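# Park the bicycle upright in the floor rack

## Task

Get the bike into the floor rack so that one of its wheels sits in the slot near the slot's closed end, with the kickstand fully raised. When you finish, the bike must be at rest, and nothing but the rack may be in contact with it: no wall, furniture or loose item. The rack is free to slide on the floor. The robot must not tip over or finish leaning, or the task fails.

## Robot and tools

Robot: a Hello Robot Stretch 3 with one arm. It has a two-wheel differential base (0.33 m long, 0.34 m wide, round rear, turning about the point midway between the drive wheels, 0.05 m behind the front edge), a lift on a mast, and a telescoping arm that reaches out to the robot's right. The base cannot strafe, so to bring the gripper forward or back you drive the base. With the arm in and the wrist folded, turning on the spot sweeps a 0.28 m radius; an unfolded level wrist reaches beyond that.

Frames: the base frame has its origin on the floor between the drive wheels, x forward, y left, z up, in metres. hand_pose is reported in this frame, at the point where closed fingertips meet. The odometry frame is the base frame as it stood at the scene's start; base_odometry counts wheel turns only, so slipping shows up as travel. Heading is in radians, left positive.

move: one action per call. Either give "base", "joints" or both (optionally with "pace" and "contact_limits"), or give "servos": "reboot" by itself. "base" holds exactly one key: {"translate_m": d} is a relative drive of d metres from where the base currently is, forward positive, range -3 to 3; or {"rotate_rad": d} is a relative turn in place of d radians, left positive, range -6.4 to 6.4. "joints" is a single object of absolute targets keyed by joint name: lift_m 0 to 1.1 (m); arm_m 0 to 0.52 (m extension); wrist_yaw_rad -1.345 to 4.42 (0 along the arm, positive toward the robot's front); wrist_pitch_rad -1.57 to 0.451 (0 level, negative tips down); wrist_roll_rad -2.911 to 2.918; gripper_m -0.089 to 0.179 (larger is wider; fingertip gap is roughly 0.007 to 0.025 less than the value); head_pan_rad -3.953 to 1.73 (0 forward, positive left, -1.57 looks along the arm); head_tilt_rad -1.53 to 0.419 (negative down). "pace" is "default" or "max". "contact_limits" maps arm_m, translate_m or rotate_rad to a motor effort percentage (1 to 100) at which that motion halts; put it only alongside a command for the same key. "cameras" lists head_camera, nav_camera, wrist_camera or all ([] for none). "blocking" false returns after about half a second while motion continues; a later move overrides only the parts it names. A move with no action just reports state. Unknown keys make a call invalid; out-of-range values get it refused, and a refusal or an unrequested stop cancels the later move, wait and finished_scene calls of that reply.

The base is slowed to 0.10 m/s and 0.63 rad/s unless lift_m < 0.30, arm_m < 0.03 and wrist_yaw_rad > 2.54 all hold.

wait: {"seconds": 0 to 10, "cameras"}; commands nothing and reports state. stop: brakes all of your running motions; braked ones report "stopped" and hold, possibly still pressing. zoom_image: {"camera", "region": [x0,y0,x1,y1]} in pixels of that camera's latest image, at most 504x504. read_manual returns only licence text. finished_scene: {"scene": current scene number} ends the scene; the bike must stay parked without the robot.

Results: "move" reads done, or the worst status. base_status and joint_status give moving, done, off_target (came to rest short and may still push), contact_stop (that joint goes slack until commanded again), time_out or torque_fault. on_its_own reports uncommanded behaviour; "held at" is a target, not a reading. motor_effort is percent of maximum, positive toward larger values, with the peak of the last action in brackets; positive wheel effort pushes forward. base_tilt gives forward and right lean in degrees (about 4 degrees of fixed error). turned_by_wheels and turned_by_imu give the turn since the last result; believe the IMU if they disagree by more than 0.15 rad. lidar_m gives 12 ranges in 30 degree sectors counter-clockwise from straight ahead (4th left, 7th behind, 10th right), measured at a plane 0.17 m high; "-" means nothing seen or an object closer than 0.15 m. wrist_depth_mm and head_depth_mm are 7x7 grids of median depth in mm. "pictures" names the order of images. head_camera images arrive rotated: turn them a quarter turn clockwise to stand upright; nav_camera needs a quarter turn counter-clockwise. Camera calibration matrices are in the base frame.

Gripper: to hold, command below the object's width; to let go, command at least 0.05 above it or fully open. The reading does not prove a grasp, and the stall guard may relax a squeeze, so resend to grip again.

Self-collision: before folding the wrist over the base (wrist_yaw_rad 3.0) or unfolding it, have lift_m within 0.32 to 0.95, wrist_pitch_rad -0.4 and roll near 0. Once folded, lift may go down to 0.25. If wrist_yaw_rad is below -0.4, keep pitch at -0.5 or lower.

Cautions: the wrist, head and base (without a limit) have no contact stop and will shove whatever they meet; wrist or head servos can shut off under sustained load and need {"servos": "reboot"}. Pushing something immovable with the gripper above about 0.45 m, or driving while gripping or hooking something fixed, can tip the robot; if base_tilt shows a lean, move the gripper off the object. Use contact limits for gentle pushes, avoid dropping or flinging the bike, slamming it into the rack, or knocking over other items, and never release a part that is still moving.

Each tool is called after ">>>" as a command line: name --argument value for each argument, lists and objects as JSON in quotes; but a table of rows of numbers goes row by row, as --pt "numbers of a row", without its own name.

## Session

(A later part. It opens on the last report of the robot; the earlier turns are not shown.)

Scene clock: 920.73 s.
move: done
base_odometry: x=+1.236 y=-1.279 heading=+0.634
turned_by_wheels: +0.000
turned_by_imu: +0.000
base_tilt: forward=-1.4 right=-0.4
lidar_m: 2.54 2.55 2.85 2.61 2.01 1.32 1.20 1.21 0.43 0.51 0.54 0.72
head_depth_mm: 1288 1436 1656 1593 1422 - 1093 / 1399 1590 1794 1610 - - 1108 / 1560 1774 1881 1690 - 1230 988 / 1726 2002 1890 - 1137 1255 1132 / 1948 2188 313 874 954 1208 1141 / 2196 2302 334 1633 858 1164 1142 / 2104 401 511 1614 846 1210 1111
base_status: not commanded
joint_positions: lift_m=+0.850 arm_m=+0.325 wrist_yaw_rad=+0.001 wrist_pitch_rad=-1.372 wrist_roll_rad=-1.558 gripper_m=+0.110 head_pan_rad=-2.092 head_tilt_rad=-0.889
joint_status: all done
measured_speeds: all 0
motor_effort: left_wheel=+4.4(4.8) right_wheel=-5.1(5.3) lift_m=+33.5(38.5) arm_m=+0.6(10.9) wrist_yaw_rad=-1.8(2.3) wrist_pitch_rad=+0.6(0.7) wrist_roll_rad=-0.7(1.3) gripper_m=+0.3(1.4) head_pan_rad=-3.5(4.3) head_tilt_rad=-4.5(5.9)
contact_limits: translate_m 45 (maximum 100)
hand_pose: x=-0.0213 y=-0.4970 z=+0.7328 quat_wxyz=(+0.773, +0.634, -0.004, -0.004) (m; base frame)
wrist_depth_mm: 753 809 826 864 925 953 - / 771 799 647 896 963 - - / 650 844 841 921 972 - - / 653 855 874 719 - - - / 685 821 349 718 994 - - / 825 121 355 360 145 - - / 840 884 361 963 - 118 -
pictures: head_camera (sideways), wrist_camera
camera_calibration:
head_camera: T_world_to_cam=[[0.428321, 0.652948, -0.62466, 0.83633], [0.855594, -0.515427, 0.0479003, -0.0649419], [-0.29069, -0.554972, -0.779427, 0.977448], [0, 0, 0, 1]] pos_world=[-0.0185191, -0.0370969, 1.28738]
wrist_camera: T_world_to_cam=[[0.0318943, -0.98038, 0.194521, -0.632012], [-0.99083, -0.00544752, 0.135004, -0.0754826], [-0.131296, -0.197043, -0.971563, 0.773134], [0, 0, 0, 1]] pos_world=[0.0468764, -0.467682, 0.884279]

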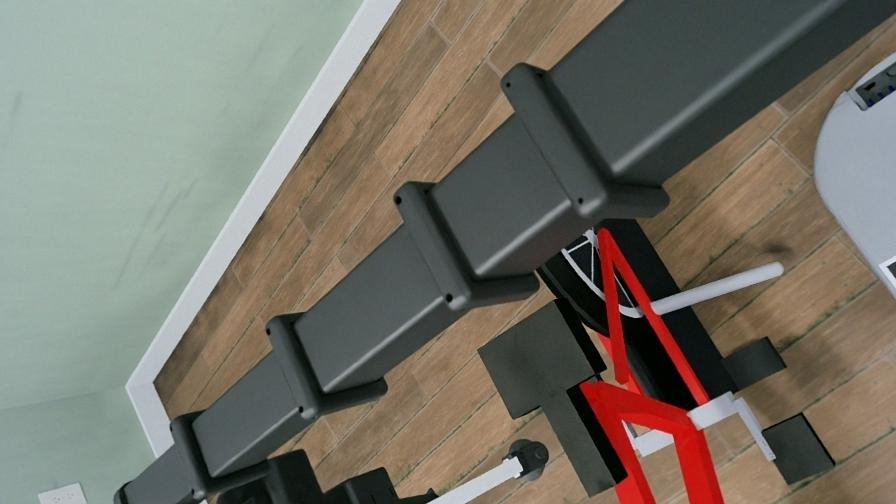

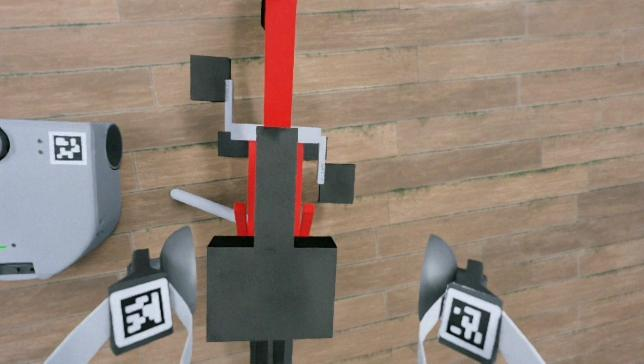

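>>> move --joints '{"arm_m":0.225,"gripper_m":-0.05,"wrist_roll_rad":0,"wrist_pitch_rad":-1.56}' --base '{"translate_m": 0.03}' --cameras '[]'

>>> move --joints '{"lift_m":0.5}' --cameras '["head_camera","wrist_camera"]'

Scene clock: 936.83 s.
move: done
base_odometry: x=+1.260 y=-1.261 heading=+0.634
turned_by_wheels: +0.000
turned_by_imu: +0.000
base_tilt: forward=-1.3 right=-0.4
lidar_m: 2.51 2.53 2.87 2.61 2.06 1.35 1.23 0.69 0.44 0.53 0.53 0.72
head_depth_mm: 1310 1484 1686 1596 1426 - 1087 / 1444 1656 1770 1633 - - 1105 / 1593 1831 1884 1687 - 1234 986 / 1770 2070 1894 - 1139 1240 1136 / 2009 2248 316 308 860 1220 1136 / 2216 2306 335 1603 859 1109 1125 / 2074 2130 378 413 829 1226 1123
base_status: done
joint_positions: lift_m=+0.850 arm_m=+0.225 wrist_yaw_rad=+0.001 wrist_pitch_rad=-1.549 wrist_roll_rad=-0.005 gripper_m=-0.049 head_pan_rad=-2.092 head_tilt_rad=-0.889
joint_status: all done
joint sent to its limit — wrist_pitch_rad, lower limit.
measured_speeds: all 0
motor_effort: left_wheel=+2.6(6.9) right_wheel=+0.8(4.5) lift_m=+32.4(33.5) arm_m=-14.3(21.3) wrist_yaw_rad=-0.9(2.1) wrist_pitch_rad=-1.1(3.1) wrist_roll_rad=+1.5(2.3) gripper_m=-14.6(90.6) head_pan_rad=-3.1(4.1) head_tilt_rad=-5.0(5.8)
hand_pose: x=-0.0217 y=-0.3513 z=+0.7320 quat_wxyz=(+0.507, +0.496, -0.503, -0.493) (m; base frame)
wrist_depth_mm: 277 449 844 638 324 330 902 / 874 474 556 334 333 334 882 / 879 870 879 902 756 916 910 / 883 886 878 925 930 943 957 / 940 902 916 949 960 963 965 / 940 935 964 128 930 966 968 / 969 950 120 797 968 - -
pictures: none
No camera images: "cameras" was empty.

Scene clock: 940.83 s.
move: done
base_odometry: x=+1.260 y=-1.261 heading=+0.634
turned_by_wheels: +0.000
turned_by_imu: +0.000
base_tilt: forward=-1.3 right=-0.5
lidar_m: 2.51 2.53 2.86 2.61 2.06 1.35 1.23 0.69 0.44 0.53 0.53 0.72
head_depth_mm: 1320 1488 1692 1587 1403 1249 1118 / 1442 1633 1788 1615 1384 1250 1106 / 1588 1823 1886 1614 1260 1253 500 / 1780 2063 1901 1606 1080 565 1129 / 2006 2233 1886 1622 652 1222 1135 / 2208 2301 1920 1645 653 1020 1121 / 2081 2250 1916 1645 1414 1232 1127
base_status: not commanded
joint_positions: lift_m=+0.500 arm_m=+0.225 wrist_yaw_rad=+0.001 wrist_pitch_rad=-1.550 wrist_roll_rad=-0.005 gripper_m=-0.049 head_pan_rad=-2.092 head_tilt_rad=-0.889
joint_status: all done
measured_speeds: all 0
motor_effort: left_wheel=+2.4(3.1) right_wheel=+0.9(1.2) lift_m=+18.4(29.4) arm_m=-12.1(15.2) wrist_yaw_rad=-1.9(2.7) wrist_pitch_rad=-1.3(1.4) wrist_roll_rad=+1.5(1.8) gripper_m=-14.7(15.5) head_pan_rad=-3.3(4.4) head_tilt_rad=-4.8(5.8)
hand_pose: x=-0.0217 y=-0.3513 z=+0.3820 quat_wxyz=(+0.507, +0.496, -0.503, -0.494) (m; base frame)
wrist_depth_mm: 311 511 289 263 361 275 163 / 522 521 525 345 372 341 253 / 533 534 532 549 548 548 544 / 543 541 545 553 547 563 563 / 545 560 561 560 569 568 570 / 575 568 562 128 582 580 587 / 573 578 122 416 443 606 589
pictures: head_camera (sideways), wrist_camera
camera_calibration:
head_camera: T_world_to_cam=[[0.428334, 0.652959, -0.624639, 0.836302], [0.855589, -0.515435, 0.0478998, -0.0649412], [-0.290684, -0.554951, -0.779443, 0.97747], [0, 0, 0, 1]] pos_world=[-0.0185192, -0.0370964, 1.28738]
wrist_camera: T_world_to_cam=[[-0.998792, -0.0491387, -0.000168304, -0.0417472], [-0.0488558, 0.992663, 0.1106, 0.352666], [-0.00526766, 0.110474, -0.993865, 0.58029], [0, 0, 0, 1]] pos_world=[-0.0214102, -0.416238, 0.537718]

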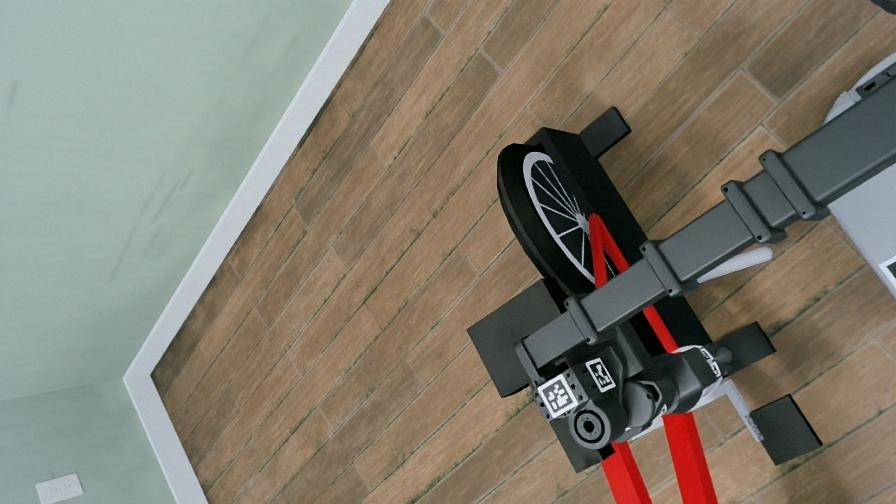

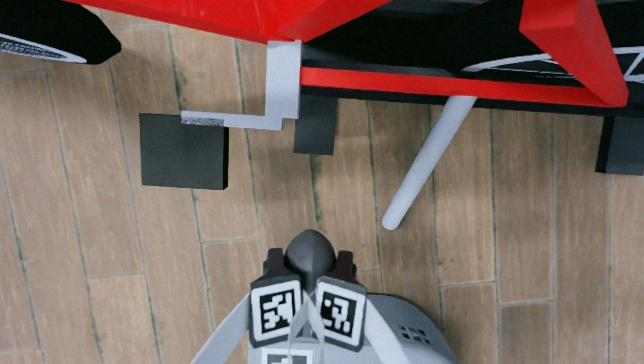

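>>> move --base '{"translate_m": -0.03}' --joints '{"arm_m":0.217}' --cameras '[]'

>>> move --joints '{"lift_m":0.19}' --cameras '["head_camera","wrist_camera"]'

Scene clock: 949.60 s.
move: done
base_odometry: x=+1.236 y=-1.279 heading=+0.634
turned_by_wheels: +0.000
turned_by_imu: +0.000
base_tilt: forward=-1.3 right=-0.5
lidar_m: 2.54 2.56 2.86 2.61 2.01 1.31 1.21 1.21 0.43 0.51 0.54 0.72
head_depth_mm: 1294 1445 1644 1588 1399 1244 1119 / 1405 1598 1781 1619 1404 1250 1107 / 1561 1798 1886 1610 1261 1256 500 / 1732 2022 1888 1625 1091 564 1120 / 1952 2206 1894 1619 652 1209 1135 / 2187 2312 1918 1629 639 831 1138 / 2098 2231 1932 1641 1400 1216 1108
base_status: done
joint_positions: lift_m=+0.500 arm_m=+0.217 wrist_yaw_rad=+0.001 wrist_pitch_rad=-1.550 wrist_roll_rad=-0.005 gripper_m=-0.049 head_pan_rad=-2.092 head_tilt_rad=-0.889
joint_status: all done
measured_speeds: all 0
motor_effort: left_wheel=-0.3(5.4) right_wheel=-3.1(7.0) lift_m=+23.8(23.8) arm_m=-14.9(18.1) wrist_yaw_rad=-0.7(2.2) wrist_pitch_rad=-0.9(1.3) wrist_roll_rad=+1.3(1.6) gripper_m=-14.2(15.4) head_pan_rad=-3.1(3.9) head_tilt_rad=-4.7(5.7)
hand_pose: x=-0.0217 y=-0.3433 z=+0.3820 quat_wxyz=(+0.507, +0.496, -0.503, -0.494) (m; base frame)
wrist_depth_mm: 347 515 303 523 304 135 209 / 520 513 520 371 369 338 331 / 535 332 532 538 535 547 541 / 550 548 558 561 563 560 563 / 565 553 558 558 572 569 580 / 566 567 575 127 588 573 574 / 577 583 122 407 424 594 596
pictures: none
No camera images: "cameras" was empty.

Scene clock: 953.27 s.
move: done
base_odometry: x=+1.236 y=-1.279 heading=+0.634
turned_by_wheels: +0.000
turned_by_imu: +0.000
base_tilt: forward=-1.4 right=-0.5
lidar_m: 2.54 2.56 2.85 2.61 2.01 1.32 1.20 1.21 0.43 0.51 0.54 0.72
head_depth_mm: 1284 1443 1652 1597 1396 1243 1117 / 1409 1597 1782 1603 1412 1248 1123 / 1553 1794 1890 1610 1256 1253 956 / 1730 2007 1878 1627 1116 1242 963 / 1934 2199 1880 1636 980 898 1131 / 2181 2321 1916 1637 860 1082 1136 / 2079 2262 1921 1642 1412 1210 1105
base_status: not commanded
joint_positions: lift_m=+0.190 arm_m=+0.217 wrist_yaw_rad=+0.001 wrist_pitch_rad=-1.550 wrist_roll_rad=-0.005 gripper_m=-0.049 head_pan_rad=-2.092 head_tilt_rad=-0.889
joint_status: all done
measured_speeds: all 0
motor_effort: left_wheel=+0.0(0.8) right_wheel=-3.2(3.4) lift_m=+18.8(23.4) arm_m=-13.7(15.7) wrist_yaw_rad=-0.2(2.4) wrist_pitch_rad=-0.9(1.3) wrist_roll_rad=+1.5(1.7) gripper_m=-14.9(16.0) head_pan_rad=-4.1(4.1) head_tilt_rad=-4.8(6.0)
hand_pose: x=-0.0217 y=-0.3432 z=+0.0720 quat_wxyz=(+0.507, +0.496, -0.503, -0.494) (m; base frame)
wrist_depth_mm: 214 218 199 198 206 195 188 / 220 221 203 222 223 225 227 / 224 226 207 225 227 229 230 / 229 231 232 232 231 234 234 / 234 234 234 237 239 238 113 / 237 239 238 128 245 140 117 / 245 245 120 247 245 155 250
pictures: head_camera (sideways), wrist_camera
camera_calibration:
head_camera: T_world_to_cam=[[0.428335, 0.652959, -0.624639, 0.836302], [0.855589, -0.515435, 0.0478998, -0.0649412], [-0.290684, -0.554951, -0.779443, 0.97747], [0, 0, 0, 1]] pos_world=[-0.0185192, -0.0370964, 1.28738]
wrist_camera: T_world_to_cam=[[-0.998795, -0.0490852, -0.000175438, -0.0413859], [-0.0488028, 0.992652, 0.110725, 0.378967], [-0.00526082, 0.1106, -0.993851, 0.271356], [0, 0, 0, 1]] pos_world=[-0.0214139, -0.408225, 0.227719]

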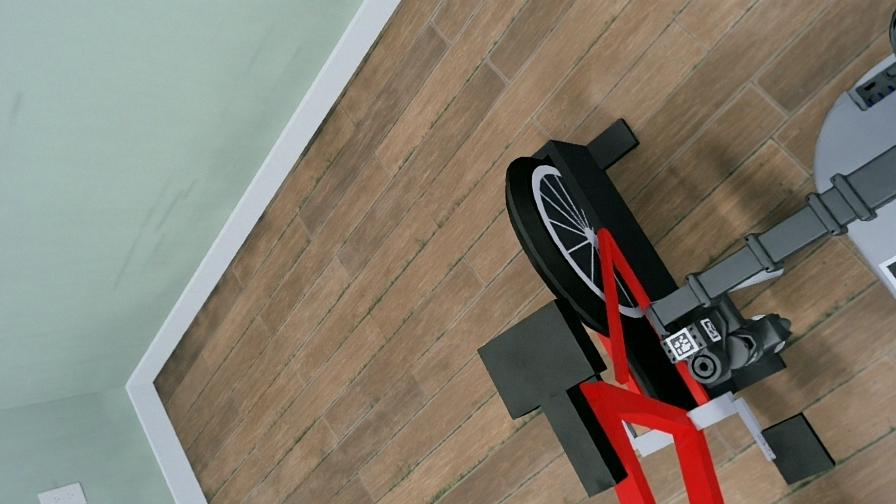

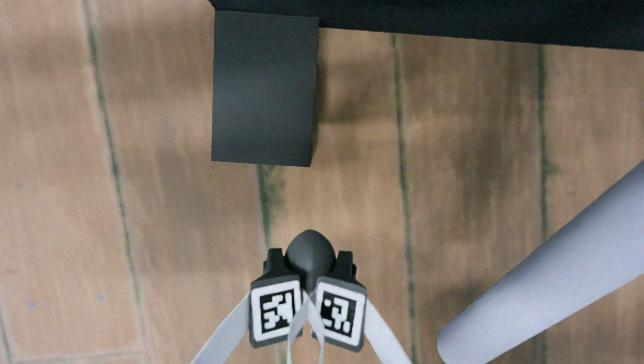

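>>> move --base '{"translate_m": -0.08}' --contact_limits '{"translate_m": 35}' --cameras '["wrist_camera"]'

>>> move --base '{"translate_m": -0.05}' --contact_limits '{"translate_m": 40}' --cameras '["head_camera","wrist_camera"]'

Scene clock: 959.77 s.
move: done
base_odometry: x=+1.171 y=-1.327 heading=+0.635
turned_by_wheels: +0.001
turned_by_imu: +0.001
base_tilt: forward=-1.3 right=-0.5
lidar_m: 2.62 2.64 2.84 2.60 1.88 1.23 1.13 1.14 0.51 0.42 0.58 0.70
head_depth_mm: 1202 1348 1536 1600 1403 1240 1117 / 1319 1505 1720 1608 1407 1250 1123 / 1447 1665 1842 1617 1339 1251 957 / 1622 1875 1888 1613 1157 1240 963 / 1824 2144 1892 1635 1070 893 1118 / 2079 2254 1910 1642 829 1129 1138 / 2110 2254 1918 1648 840 1035 1108
base_status: done
joint_positions: lift_m=+0.190 arm_m=+0.217 wrist_yaw_rad=-0.006 wrist_pitch_rad=-1.545 wrist_roll_rad=+0.001 gripper_m=-0.050 head_pan_rad=-2.092 head_tilt_rad=-0.889
joint_status: not commanded
measured_speeds: all 0
motor_effort: left_wheel=+5.6(6.4) right_wheel=-17.6(21.4) lift_m=+26.1(26.9) arm_m=-12.2(13.7) wrist_yaw_rad=+4.9(6.2) wrist_pitch_rad=-2.0(2.1) wrist_roll_rad=-0.6(1.7) gripper_m=-14.0(15.9) head_pan_rad=-2.7(3.9) head_tilt_rad=-5.0(5.7)
contact_limits: translate_m 35 (maximum 100)
hand_pose: x=-0.0215 y=-0.3444 z=+0.0719 quat_wxyz=(+0.505, +0.492, -0.508, -0.496) (m; base frame)
wrist_depth_mm: 218 200 217 214 204 - 202 / 221 202 223 224 72 63 225 / 225 206 228 228 75 72 229 / 229 230 232 233 85 233 234 / 233 236 235 236 102 238 240 / 237 241 240 125 243 245 244 / 244 245 118 124 247 247 248
pictures: wrist_camera
camera_calibration:
wrist_camera: T_world_to_cam=[[-0.999358, -0.035827, -0.0000905281, -0.0367608], [-0.0356344, 0.99372, 0.106072, 0.381162], [-0.00371029, 0.106007, -0.994358, 0.26985], [0, 0, 0, 1]] pos_world=[-0.0221535, -0.408691, 0.227894]

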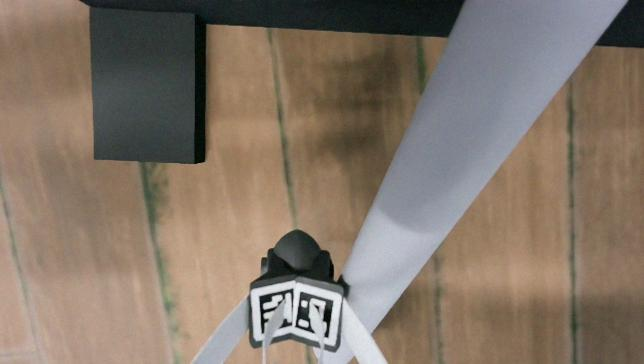

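Scene clock: 961.33 s.
move: done
base_odometry: x=+1.131 y=-1.356 heading=+0.635
turned_by_wheels: +0.001
turned_by_imu: +0.001
base_tilt: forward=-1.3 right=-0.4
lidar_m: 2.67 2.69 2.83 2.59 1.79 1.18 1.08 1.09 0.51 0.42 0.59 0.70
head_depth_mm: 1151 1294 1466 1554 1410 1245 1122 / 1254 1426 1634 1612 1402 1252 1124 / 1379 1592 1798 1618 1387 1253 956 / 1542 1800 1884 1626 1169 1239 959 / 1743 2092 1901 1626 1087 889 1118 / 1996 2249 1903 1637 860 1113 1134 / 2122 2242 1920 1631 817 1049 1120
base_status: done
joint_positions: lift_m=+0.190 arm_m=+0.217 wrist_yaw_rad=-0.006 wrist_pitch_rad=-1.546 wrist_roll_rad=+0.001 gripper_m=-0.050 head_pan_rad=-2.092 head_tilt_rad=-0.889
joint_status: not commanded
measured_speeds: all 0
motor_effort: left_wheel=+5.9(7.5) right_wheel=-18.9(26.5) lift_m=+25.7(33.7) arm_m=-12.0(13.1) wrist_yaw_rad=+5.4(6.8) wrist_pitch_rad=-1.7(2.1) wrist_roll_rad=-0.6(0.8) gripper_m=-14.7(15.8) head_pan_rad=-3.6(3.9) head_tilt_rad=-5.0(6.0)
contact_limits: translate_m 40 (maximum 100)
hand_pose: x=-0.0215 y=-0.3443 z=+0.0720 quat_wxyz=(+0.505, +0.492, -0.508, -0.496) (m; base frame)
wrist_depth_mm: 200 200 218 186 - 203 196 / 202 203 224 222 65 226 225 / 207 207 226 227 77 229 230 / 230 231 231 231 87 235 234 / 235 236 236 142 238 241 241 / 238 242 241 124 244 242 243 / 244 245 121 123 246 248 251
pictures: head_camera (sideways), wrist_camera
camera_calibration:
head_camera: T_world_to_cam=[[0.42834, 0.652968, -0.624626, 0.836285], [0.855588, -0.515436, 0.0478994, -0.0649407], [-0.290678, -0.55494, -0.779454, 0.977483], [0, 0, 0, 1]] pos_world=[-0.0185191, -0.0370961, 1.28738]
wrist_camera: T_world_to_cam=[[-0.99934, -0.0363385, -0.000105509, -0.0369344], [-0.0361428, 0.993648, 0.106575, 0.380951], [-0.00376795, 0.106509, -0.994305, 0.270096], [0, 0, 0, 1]] pos_world=[-0.0221236, -0.408641, 0.227954]

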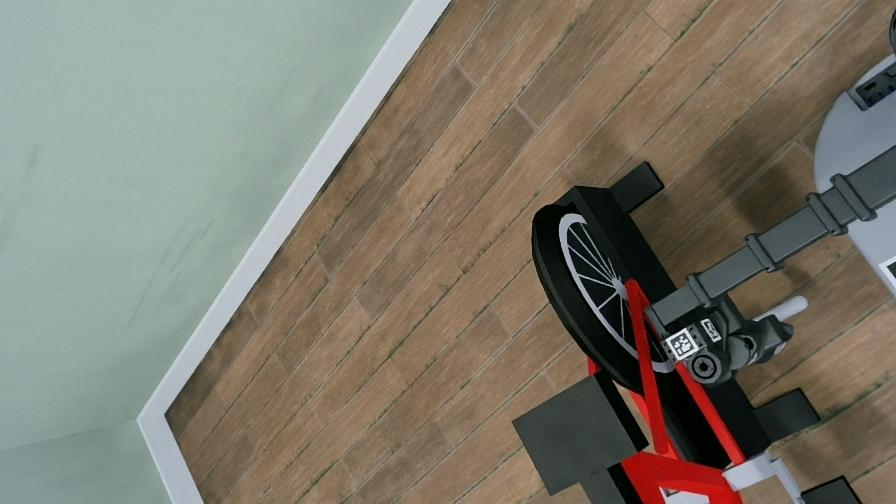

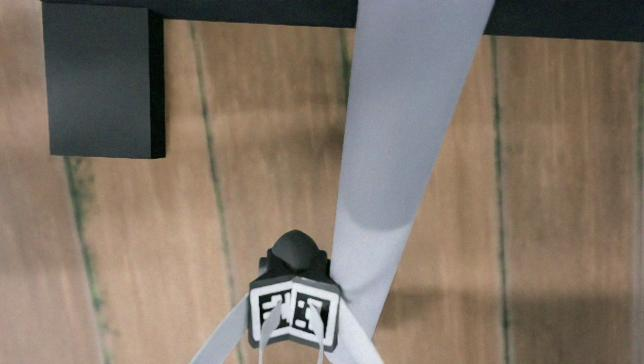

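>>> move --base '{"translate_m": -0.05}' --contact_limits '{"translate_m": 45}' --cameras '["head_camera","wrist_camera"]'

>>> move --base '{"translate_m": -0.04}' --contact_limits '{"translate_m": 45}' --cameras '["head_camera","wrist_camera"]'

Scene clock: 967.20 s.
move: done
base_odometry: x=+1.091 y=-1.386 heading=+0.636
turned_by_wheels: +0.001
turned_by_imu: +0.001
base_tilt: forward=-1.3 right=-0.4
lidar_m: 2.71 2.74 2.82 2.58 1.70 1.12 1.03 1.04 0.51 0.41 0.62 0.69
head_depth_mm: 1103 1231 1406 1540 1406 1248 1122 / 1201 1359 1571 1616 1412 1254 1121 / 1326 1521 1741 1615 1410 1258 959 / 1471 1712 1865 1623 1217 1246 962 / 1657 1987 1913 1641 1107 895 1119 / 1905 2196 1906 1635 1422 1076 1135 / 2101 2267 1918 1646 817 1105 1123
base_status: done
joint_positions: lift_m=+0.190 arm_m=+0.217 wrist_yaw_rad=-0.006 wrist_pitch_rad=-1.556 wrist_roll_rad=+0.000 gripper_m=-0.050 head_pan_rad=-2.092 head_tilt_rad=-0.889
joint_status: not commanded
measured_speeds: all 0
motor_effort: left_wheel=+5.2(6.5) right_wheel=-17.3(27.0) lift_m=+27.2(27.2) arm_m=-10.7(11.9) wrist_yaw_rad=+5.1(6.4) wrist_pitch_rad=+0.1(2.1) wrist_roll_rad=-0.3(0.7) gripper_m=-15.2(15.6) head_pan_rad=-2.8(3.8) head_tilt_rad=-4.9(5.8)
contact_limits: translate_m 45 (maximum 100)
hand_pose: x=-0.0215 y=-0.3416 z=+0.0721 quat_wxyz=(+0.502, +0.495, -0.505, -0.498) (m; base frame)
wrist_depth_mm: 199 218 - 211 219 215 208 / 203 222 - 67 223 225 225 / 211 227 - - 229 229 230 / 229 231 231 86 233 234 235 / 235 234 237 97 237 238 242 / 240 241 238 125 241 245 244 / 245 244 118 124 163 251 252
pictures: head_camera (sideways), wrist_camera
camera_calibration:
head_camera: T_world_to_cam=[[0.428356, 0.652994, -0.624588, 0.836236], [0.855587, -0.515439, 0.0478984, -0.0649394], [-0.29066, -0.554907, -0.779484, 0.977523], [0, 0, 0, 1]] pos_world=[-0.0185188, -0.0370955, 1.28738]
wrist_camera: T_world_to_cam=[[-0.999329, -0.0366263, -0.000553061, -0.0368851], [-0.036439, 0.992451, 0.117104, 0.377059], [-0.00374022, 0.117046, -0.993119, 0.273449], [0, 0, 0, 1]] pos_world=[-0.022098, -0.407569, 0.227392]

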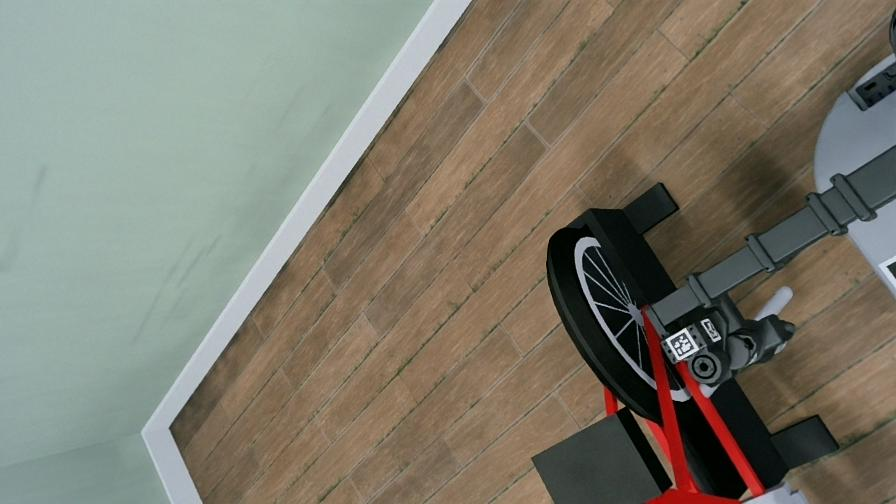

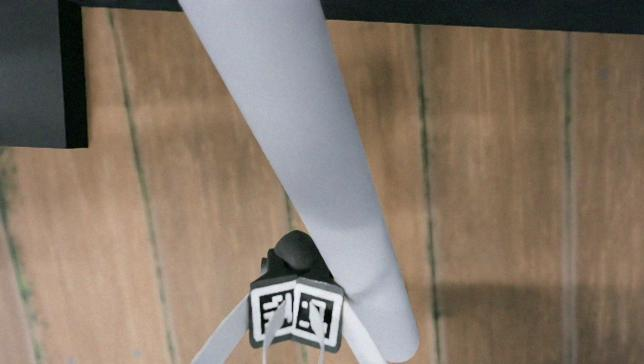

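Scene clock: 968.63 s.
move: done
base_odometry: x=+1.059 y=-1.410 heading=+0.636
turned_by_wheels: +0.000
turned_by_imu: +0.000
base_tilt: forward=-1.3 right=-0.5
lidar_m: 2.75 2.78 2.82 2.57 1.64 1.08 0.99 1.00 0.51 0.41 0.65 0.69
head_depth_mm: 1057 1178 1344 1517 1405 1247 1125 / 1154 1307 1510 1592 1408 1250 1122 / 1270 1453 1728 1608 1413 1251 965 / 1416 1662 1851 1619 1392 1244 960 / 1610 1914 1911 1631 1136 895 1135 / 1837 2169 1911 1643 1428 1059 1135 / 2090 2279 1923 1642 1398 1085 1126
base_status: done
joint_positions: lift_m=+0.190 arm_m=+0.217 wrist_yaw_rad=-0.003 wrist_pitch_rad=-1.556 wrist_roll_rad=+0.000 gripper_m=-0.049 head_pan_rad=-2.092 head_tilt_rad=-0.889
joint_status: not commanded
measured_speeds: all 0
motor_effort: left_wheel=-0.1(3.8) right_wheel=-6.3(20.7) lift_m=+27.4(28.1) arm_m=-10.7(12.4) wrist_yaw_rad=+2.3(6.5) wrist_pitch_rad=+0.0(0.3) wrist_roll_rad=-0.6(0.6) gripper_m=-14.9(15.3) head_pan_rad=-2.9(4.0) head_tilt_rad=-5.2(6.0)
contact_limits: translate_m 45 (maximum 100)
hand_pose: x=-0.0216 y=-0.3417 z=+0.0721 quat_wxyz=(+0.503, +0.495, -0.504, -0.498) (m; base frame)
wrist_depth_mm: - - 218 220 221 215 209 / 219 61 71 222 223 224 224 / 226 227 - 227 228 229 231 / 229 229 80 88 233 234 235 / 235 235 235 92 237 240 239 / 240 239 239 126 118 245 244 / 244 244 120 127 128 249 251
pictures: head_camera (sideways), wrist_camera
camera_calibration:
head_camera: T_world_to_cam=[[0.42836, 0.652994, -0.624585, 0.836232], [0.855584, -0.515443, 0.0478983, -0.0649392], [-0.29066, -0.554902, -0.779487, 0.977526], [0, 0, 0, 1]] pos_world=[-0.0185189, -0.0370953, 1.28738]
wrist_camera: T_world_to_cam=[[-0.999219, -0.0394999, -0.000535861, -0.0379284], [-0.0392925, 0.992389, 0.116707, 0.377102], [-0.00407814, 0.116637, -0.993166, 0.27334], [0, 0, 0, 1]] pos_world=[-0.0219668, -0.407612, 0.227441]

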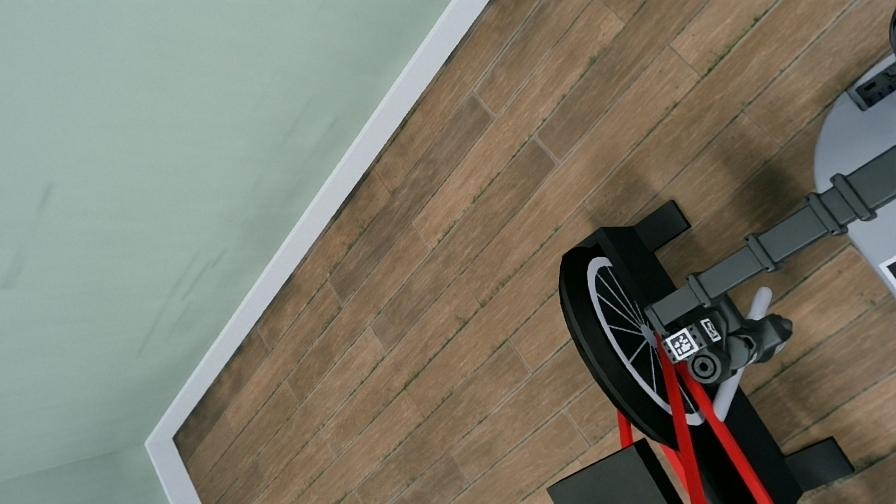

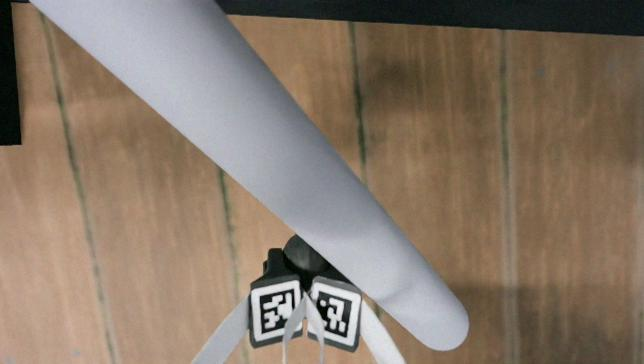

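>>> move --base '{"translate_m": -0.05}' --contact_limits '{"translate_m": 45}' --cameras '["head_camera","wrist_camera"]'

Scene clock: 972.67 s.
move: done
base_odometry: x=+1.019 y=-1.439 heading=+0.636
turned_by_wheels: +0.000
turned_by_imu: +0.000
base_tilt: forward=-1.3 right=-0.5
lidar_m: 2.81 2.83 2.81 2.57 1.54 1.03 0.94 0.95 0.51 0.49 0.68 0.68
head_depth_mm: 994 1121 1282 1484 1398 1252 1118 / 1093 1245 1435 1574 1405 1246 1123 / 1203 1381 1639 1612 1409 1255 959 / 1339 1569 1819 1614 1411 1245 965 / 1512 1821 1892 1622 1184 894 1131 / 1743 2096 1898 1634 1433 1056 1137 / 2037 2261 1930 1642 1432 1018 1123
base_status: done
joint_positions: lift_m=+0.190 arm_m=+0.217 wrist_yaw_rad=-0.002 wrist_pitch_rad=-1.556 wrist_roll_rad=+0.000 gripper_m=-0.049 head_pan_rad=-2.092 head_tilt_rad=-0.889
joint_status: not commanded
measured_speeds: all 0
motor_effort: left_wheel=-0.4(5.6) right_wheel=-3.2(9.2) lift_m=+25.3(27.0) arm_m=-9.5(10.7) wrist_yaw_rad=+2.5(3.1) wrist_pitch_rad=+0.0(0.3) wrist_roll_rad=-0.3(0.6) gripper_m=-14.5(15.7) head_pan_rad=-2.9(4.3) head_tilt_rad=-5.3(5.6)
contact_limits: translate_m 45 (maximum 100)
hand_pose: x=-0.0216 y=-0.3417 z=+0.0721 quat_wxyz=(+0.503, +0.496, -0.504, -0.497) (m; base frame)
wrist_depth_mm: 216 218 217 219 219 219 206 / 220 221 222 222 223 225 222 / 227 226 225 227 230 229 220 / 229 231 232 229 233 233 237 / 234 236 236 236 237 239 240 / 240 239 240 128 244 246 245 / 246 246 122 249 248 250 250
pictures: head_camera (sideways), wrist_camera
camera_calibration:
head_camera: T_world_to_cam=[[0.42836, 0.652995, -0.624585, 0.836232], [0.855584, -0.515443, 0.0478983, -0.0649392], [-0.29066, -0.554903, -0.779487, 0.977526], [0, 0, 0, 1]] pos_world=[-0.0185189, -0.0370954, 1.28738]
wrist_camera: T_world_to_cam=[[-0.99918, -0.040474, -0.000531593, -0.0382815], [-0.0402598, 0.992362, 0.116608, 0.377104], [-0.00419207, 0.116534, -0.993178, 0.273304], [0, 0, 0, 1]] pos_world=[-0.0219223, -0.407622, 0.227446]

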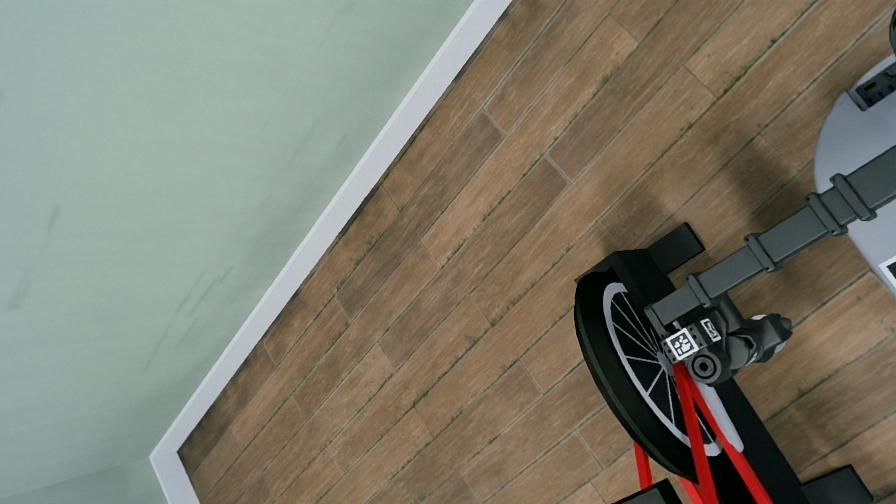

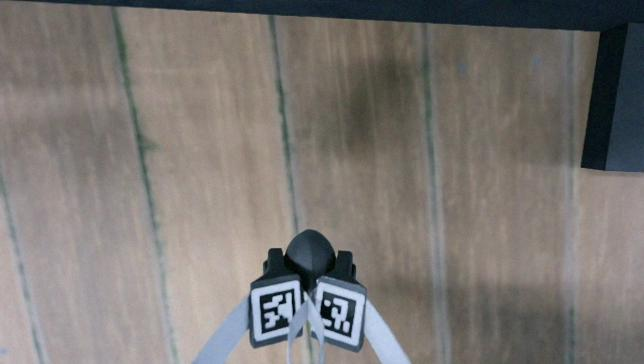

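Snapped folded. Retract and look. The hand currently sits ahead of the rear crossbar, so retract straight in.

>>> move --joints '{"arm_m":0.08}' --cameras '[]'

>>> move --joints '{"lift_m":0.4,"wrist_pitch_rad":-0.9}' --cameras '["head_camera","wrist_camera","nav_camera"]'

Scene clock: 979.27 s.
move: done
base_odometry: x=+1.019 y=-1.439 heading=+0.636
turned_by_wheels: +0.000
turned_by_imu: +0.000
base_tilt: forward=-1.3 right=-0.5
lidar_m: 2.81 2.83 2.82 2.57 1.54 1.03 0.94 0.95 0.51 0.49 0.68 0.69
head_depth_mm: 1001 1117 1279 1483 1398 1248 1123 / 1093 1239 1433 1584 1405 1249 1124 / 1209 1389 1635 1605 1408 1255 959 / 1345 1577 1802 1615 1419 1265 832 / 1520 1803 1902 1621 1179 1225 1089 / 1737 2106 1920 1623 1421 1075 1142 / 2038 2253 1926 1631 1428 1021 1128
base_status: not commanded
joint_positions: lift_m=+0.190 arm_m=+0.080 wrist_yaw_rad=-0.001 wrist_pitch_rad=-1.556 wrist_roll_rad=+0.000 gripper_m=-0.049 head_pan_rad=-2.092 head_tilt_rad=-0.889
joint_status: all done
measured_speeds: all 0
motor_effort: left_wheel=-0.2(0.8) right_wheel=-3.3(3.6) lift_m=+23.7(25.3) arm_m=-14.8(22.0) wrist_yaw_rad=+0.2(3.0) wrist_pitch_rad=+0.0(0.3) wrist_roll_rad=-0.4(0.7) gripper_m=-14.8(15.4) head_pan_rad=-3.0(3.8) head_tilt_rad=-4.9(5.6)
contact_limits: translate_m 45 (maximum 100)
hand_pose: x=-0.0216 y=-0.2047 z=+0.0721 quat_wxyz=(+0.503, +0.496, -0.504, -0.497) (m; base frame)
wrist_depth_mm: 216 216 218 219 220 221 220 / 220 220 221 223 224 225 227 / 225 226 225 228 229 229 231 / 228 231 230 232 233 233 235 / 232 234 236 234 239 239 241 / 237 240 204 128 241 244 245 / 246 244 120 149 162 174 249
pictures: none
No camera images: "cameras" was empty.

Scene clock: 982.00 s.
move: done
base_odometry: x=+1.019 y=-1.439 heading=+0.636
turned_by_wheels: +0.000
turned_by_imu: +0.000
base_tilt: forward=-1.3 right=-0.4
lidar_m: 2.81 2.83 2.81 2.57 1.54 1.03 0.94 0.95 0.51 0.49 0.68 0.68
head_depth_mm: 997 1122 1277 1486 1395 1248 1117 / 1092 1241 1433 1573 1402 1248 1118 / 1213 1384 1637 1620 1412 1254 583 / 1340 1571 1820 1628 1415 659 964 / 1515 1810 1895 1636 1180 754 1093 / 1735 2101 1905 1637 1434 1059 1136 / 2038 2230 1936 1653 1426 1023 1131
base_status: not commanded
joint_positions: lift_m=+0.400 arm_m=+0.080 wrist_yaw_rad=-0.001 wrist_pitch_rad=-0.913 wrist_roll_rad=+0.000 gripper_m=-0.049 head_pan_rad=-2.092 head_tilt_rad=-0.889
joint_status: all done
measured_speeds: all 0
motor_effort: left_wheel=-0.3(0.8) right_wheel=-3.5(3.6) lift_m=+32.6(38.1) arm_m=-10.6(15.4) wrist_yaw_rad=+2.0(2.3) wrist_pitch_rad=+2.6(3.9) wrist_roll_rad=-0.6(0.7) gripper_m=-15.2(15.8) head_pan_rad=-3.2(3.9) head_tilt_rad=-5.4(6.0)
contact_limits: translate_m 45 (maximum 100)
hand_pose: x=-0.0217 y=-0.3625 z=+0.3212 quat_wxyz=(+0.635, +0.312, -0.635, -0.312) (m; base frame)
wrist_depth_mm: 717 392 201 190 189 199 789 / 351 202 219 230 229 218 698 / 412 301 255 275 272 268 640 / 362 318 324 319 363 366 590 / 490 442 455 320 444 514 530 / 465 472 465 128 475 485 492 / 431 439 121 432 443 460 464
pictures: head_camera (sideways), nav_camera (sideways), wrist_camera
camera_calibration:
head_camera: T_world_to_cam=[[0.42836, 0.652995, -0.624585, 0.836232], [0.855584, -0.515443, 0.0478983, -0.0649392], [-0.29066, -0.554903, -0.779487, 0.977526], [0, 0, 0, 1]] pos_world=[-0.0185189, -0.0370954, 1.28738]
nav_camera: T_world_to_cam=[[-0.384495, -0.678009, 0.626472, -0.769063], [-0.88464, 0.46454, -0.0401899, 0.110265], [-0.263772, -0.569655, -0.778407, 0.970646], [0, 0, 0, 1]] pos_world=[0.0578725, -0.0197213, 1.24179]
wrist_camera: T_world_to_cam=[[-0.999095, -0.0341274, 0.0253721, -0.0451506], [-0.0422514, 0.864257, -0.501273, 0.520673], [-0.00482091, -0.501891, -0.864917, 0.257682], [0, 0, 0, 1]] pos_world=[-0.0218683, -0.322209, 0.485018]

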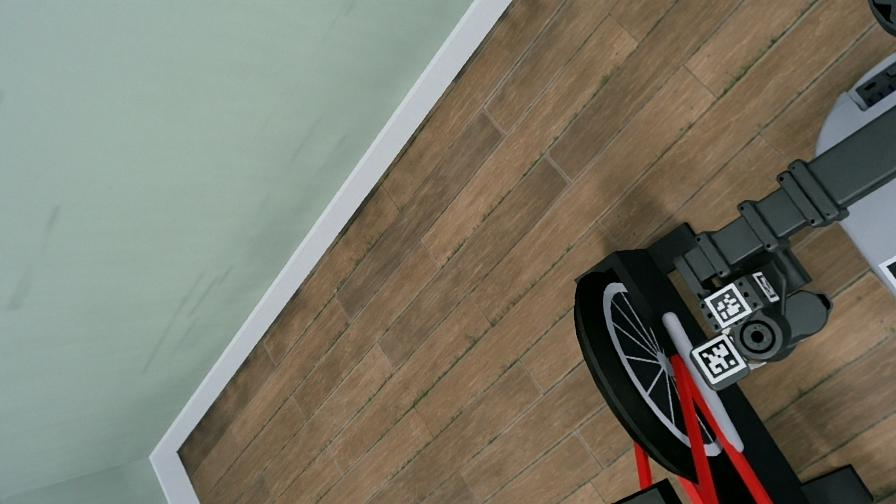

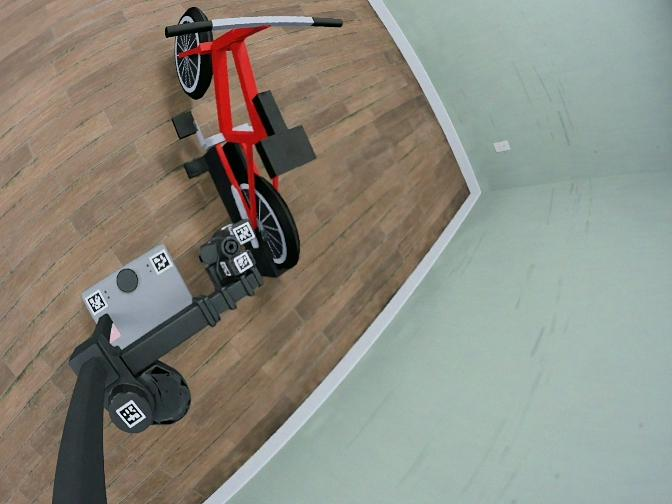

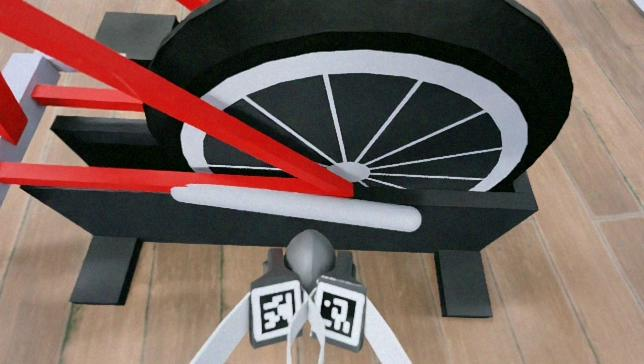

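>>> zoom_image --camera "wrist_camera" --region '[140, 100, 600, 320]'

>>> move --joints '{"arm_m":0.0}' --cameras '["head_camera","wrist_camera"]'

Scaled by 1.096.

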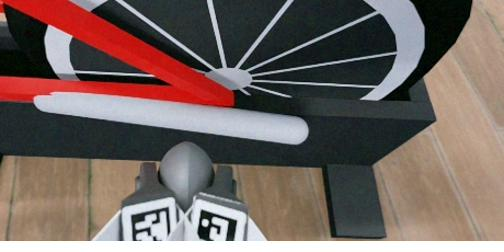

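Scene clock: 989.37 s.
move: done
base_odometry: x=+1.019 y=-1.439 heading=+0.636
turned_by_wheels: +0.000
turned_by_imu: +0.000
base_tilt: forward=-1.3 right=-0.5
lidar_m: 2.80 2.83 2.82 2.57 1.53 1.03 0.94 0.95 0.51 0.49 0.68 0.68
head_depth_mm: 994 1126 1278 1494 1397 1238 1123 / 1091 1243 1442 1575 1410 1250 1127 / 1210 1389 1631 1615 1420 1255 583 / 1335 1574 1814 1619 1421 1259 605 / 1517 1818 1895 1621 1182 1219 713 / 1734 2103 1925 1634 1431 1075 1137 / 2025 2266 1912 1640 1441 1019 1121
base_status: not commanded
joint_positions: lift_m=+0.400 arm_m=+0.000 wrist_yaw_rad=-0.001 wrist_pitch_rad=-0.913 wrist_roll_rad=+0.000 gripper_m=-0.049 head_pan_rad=-2.092 head_tilt_rad=-0.889
joint_status: all done
measured_speeds: all 0
motor_effort: left_wheel=-0.7(1.0) right_wheel=-3.3(3.5) lift_m=+31.8(33.0) arm_m=-15.5(23.7) wrist_yaw_rad=-0.3(2.1) wrist_pitch_rad=+2.6(2.7) wrist_roll_rad=+0.0(0.7) gripper_m=-15.0(15.5) head_pan_rad=-4.0(4.2) head_tilt_rad=-5.1(5.4)
contact_limits: translate_m 45 (maximum 100)
hand_pose: x=-0.0217 y=-0.2825 z=+0.3212 quat_wxyz=(+0.635, +0.311, -0.635, -0.312) (m; base frame)
wrist_depth_mm: 384 401 270 281 281 285 795 / 355 463 341 327 336 345 703 / 400 396 363 355 389 430 637 / 543 479 502 495 489 562 587 / 494 494 515 531 520 529 534 / 473 473 464 127 488 489 502 / 431 440 120 438 446 459 463
pictures: head_camera (sideways), wrist_camera
camera_calibration:
head_camera: T_world_to_cam=[[0.428359, 0.652995, -0.624585, 0.836232], [0.855585, -0.515442, 0.0478983, -0.0649392], [-0.29066, -0.554903, -0.779487, 0.977526], [0, 0, 0, 1]] pos_world=[-0.0185189, -0.0370954, 1.28738]
wrist_camera: T_world_to_cam=[[-0.999095, -0.0341254, 0.0253761, -0.0424224], [-0.0422523, 0.864201, -0.50137, 0.451582], [-0.00482062, -0.501988, -0.864861, 0.297786], [0, 0, 0, 1]] pos_world=[-0.0218682, -0.24222, 0.485029]

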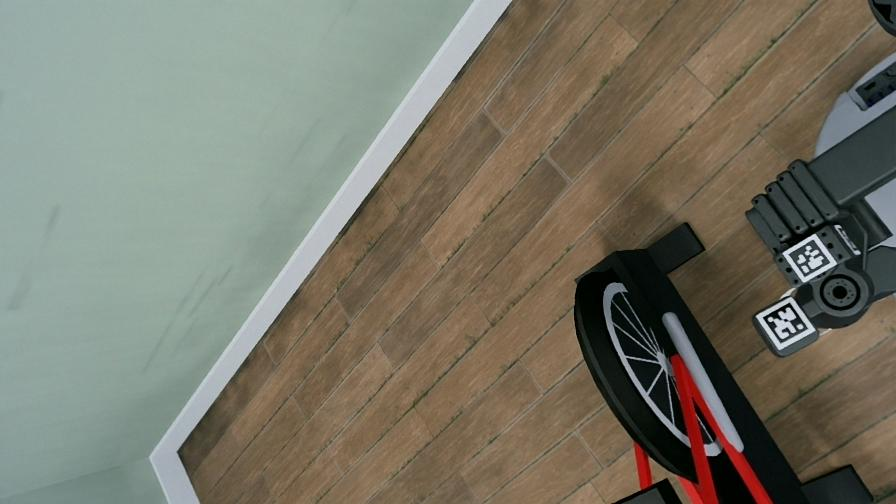

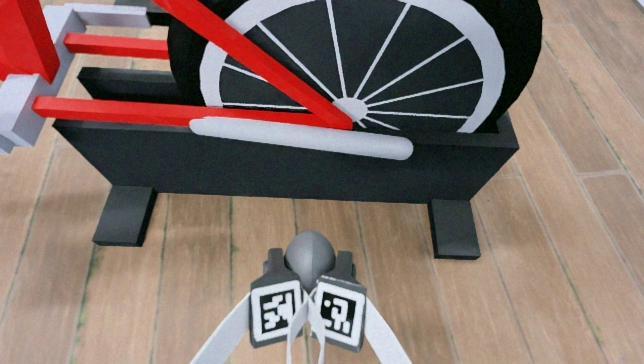

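>>> finished_scene --scene 2

The scene is finished: the task was done.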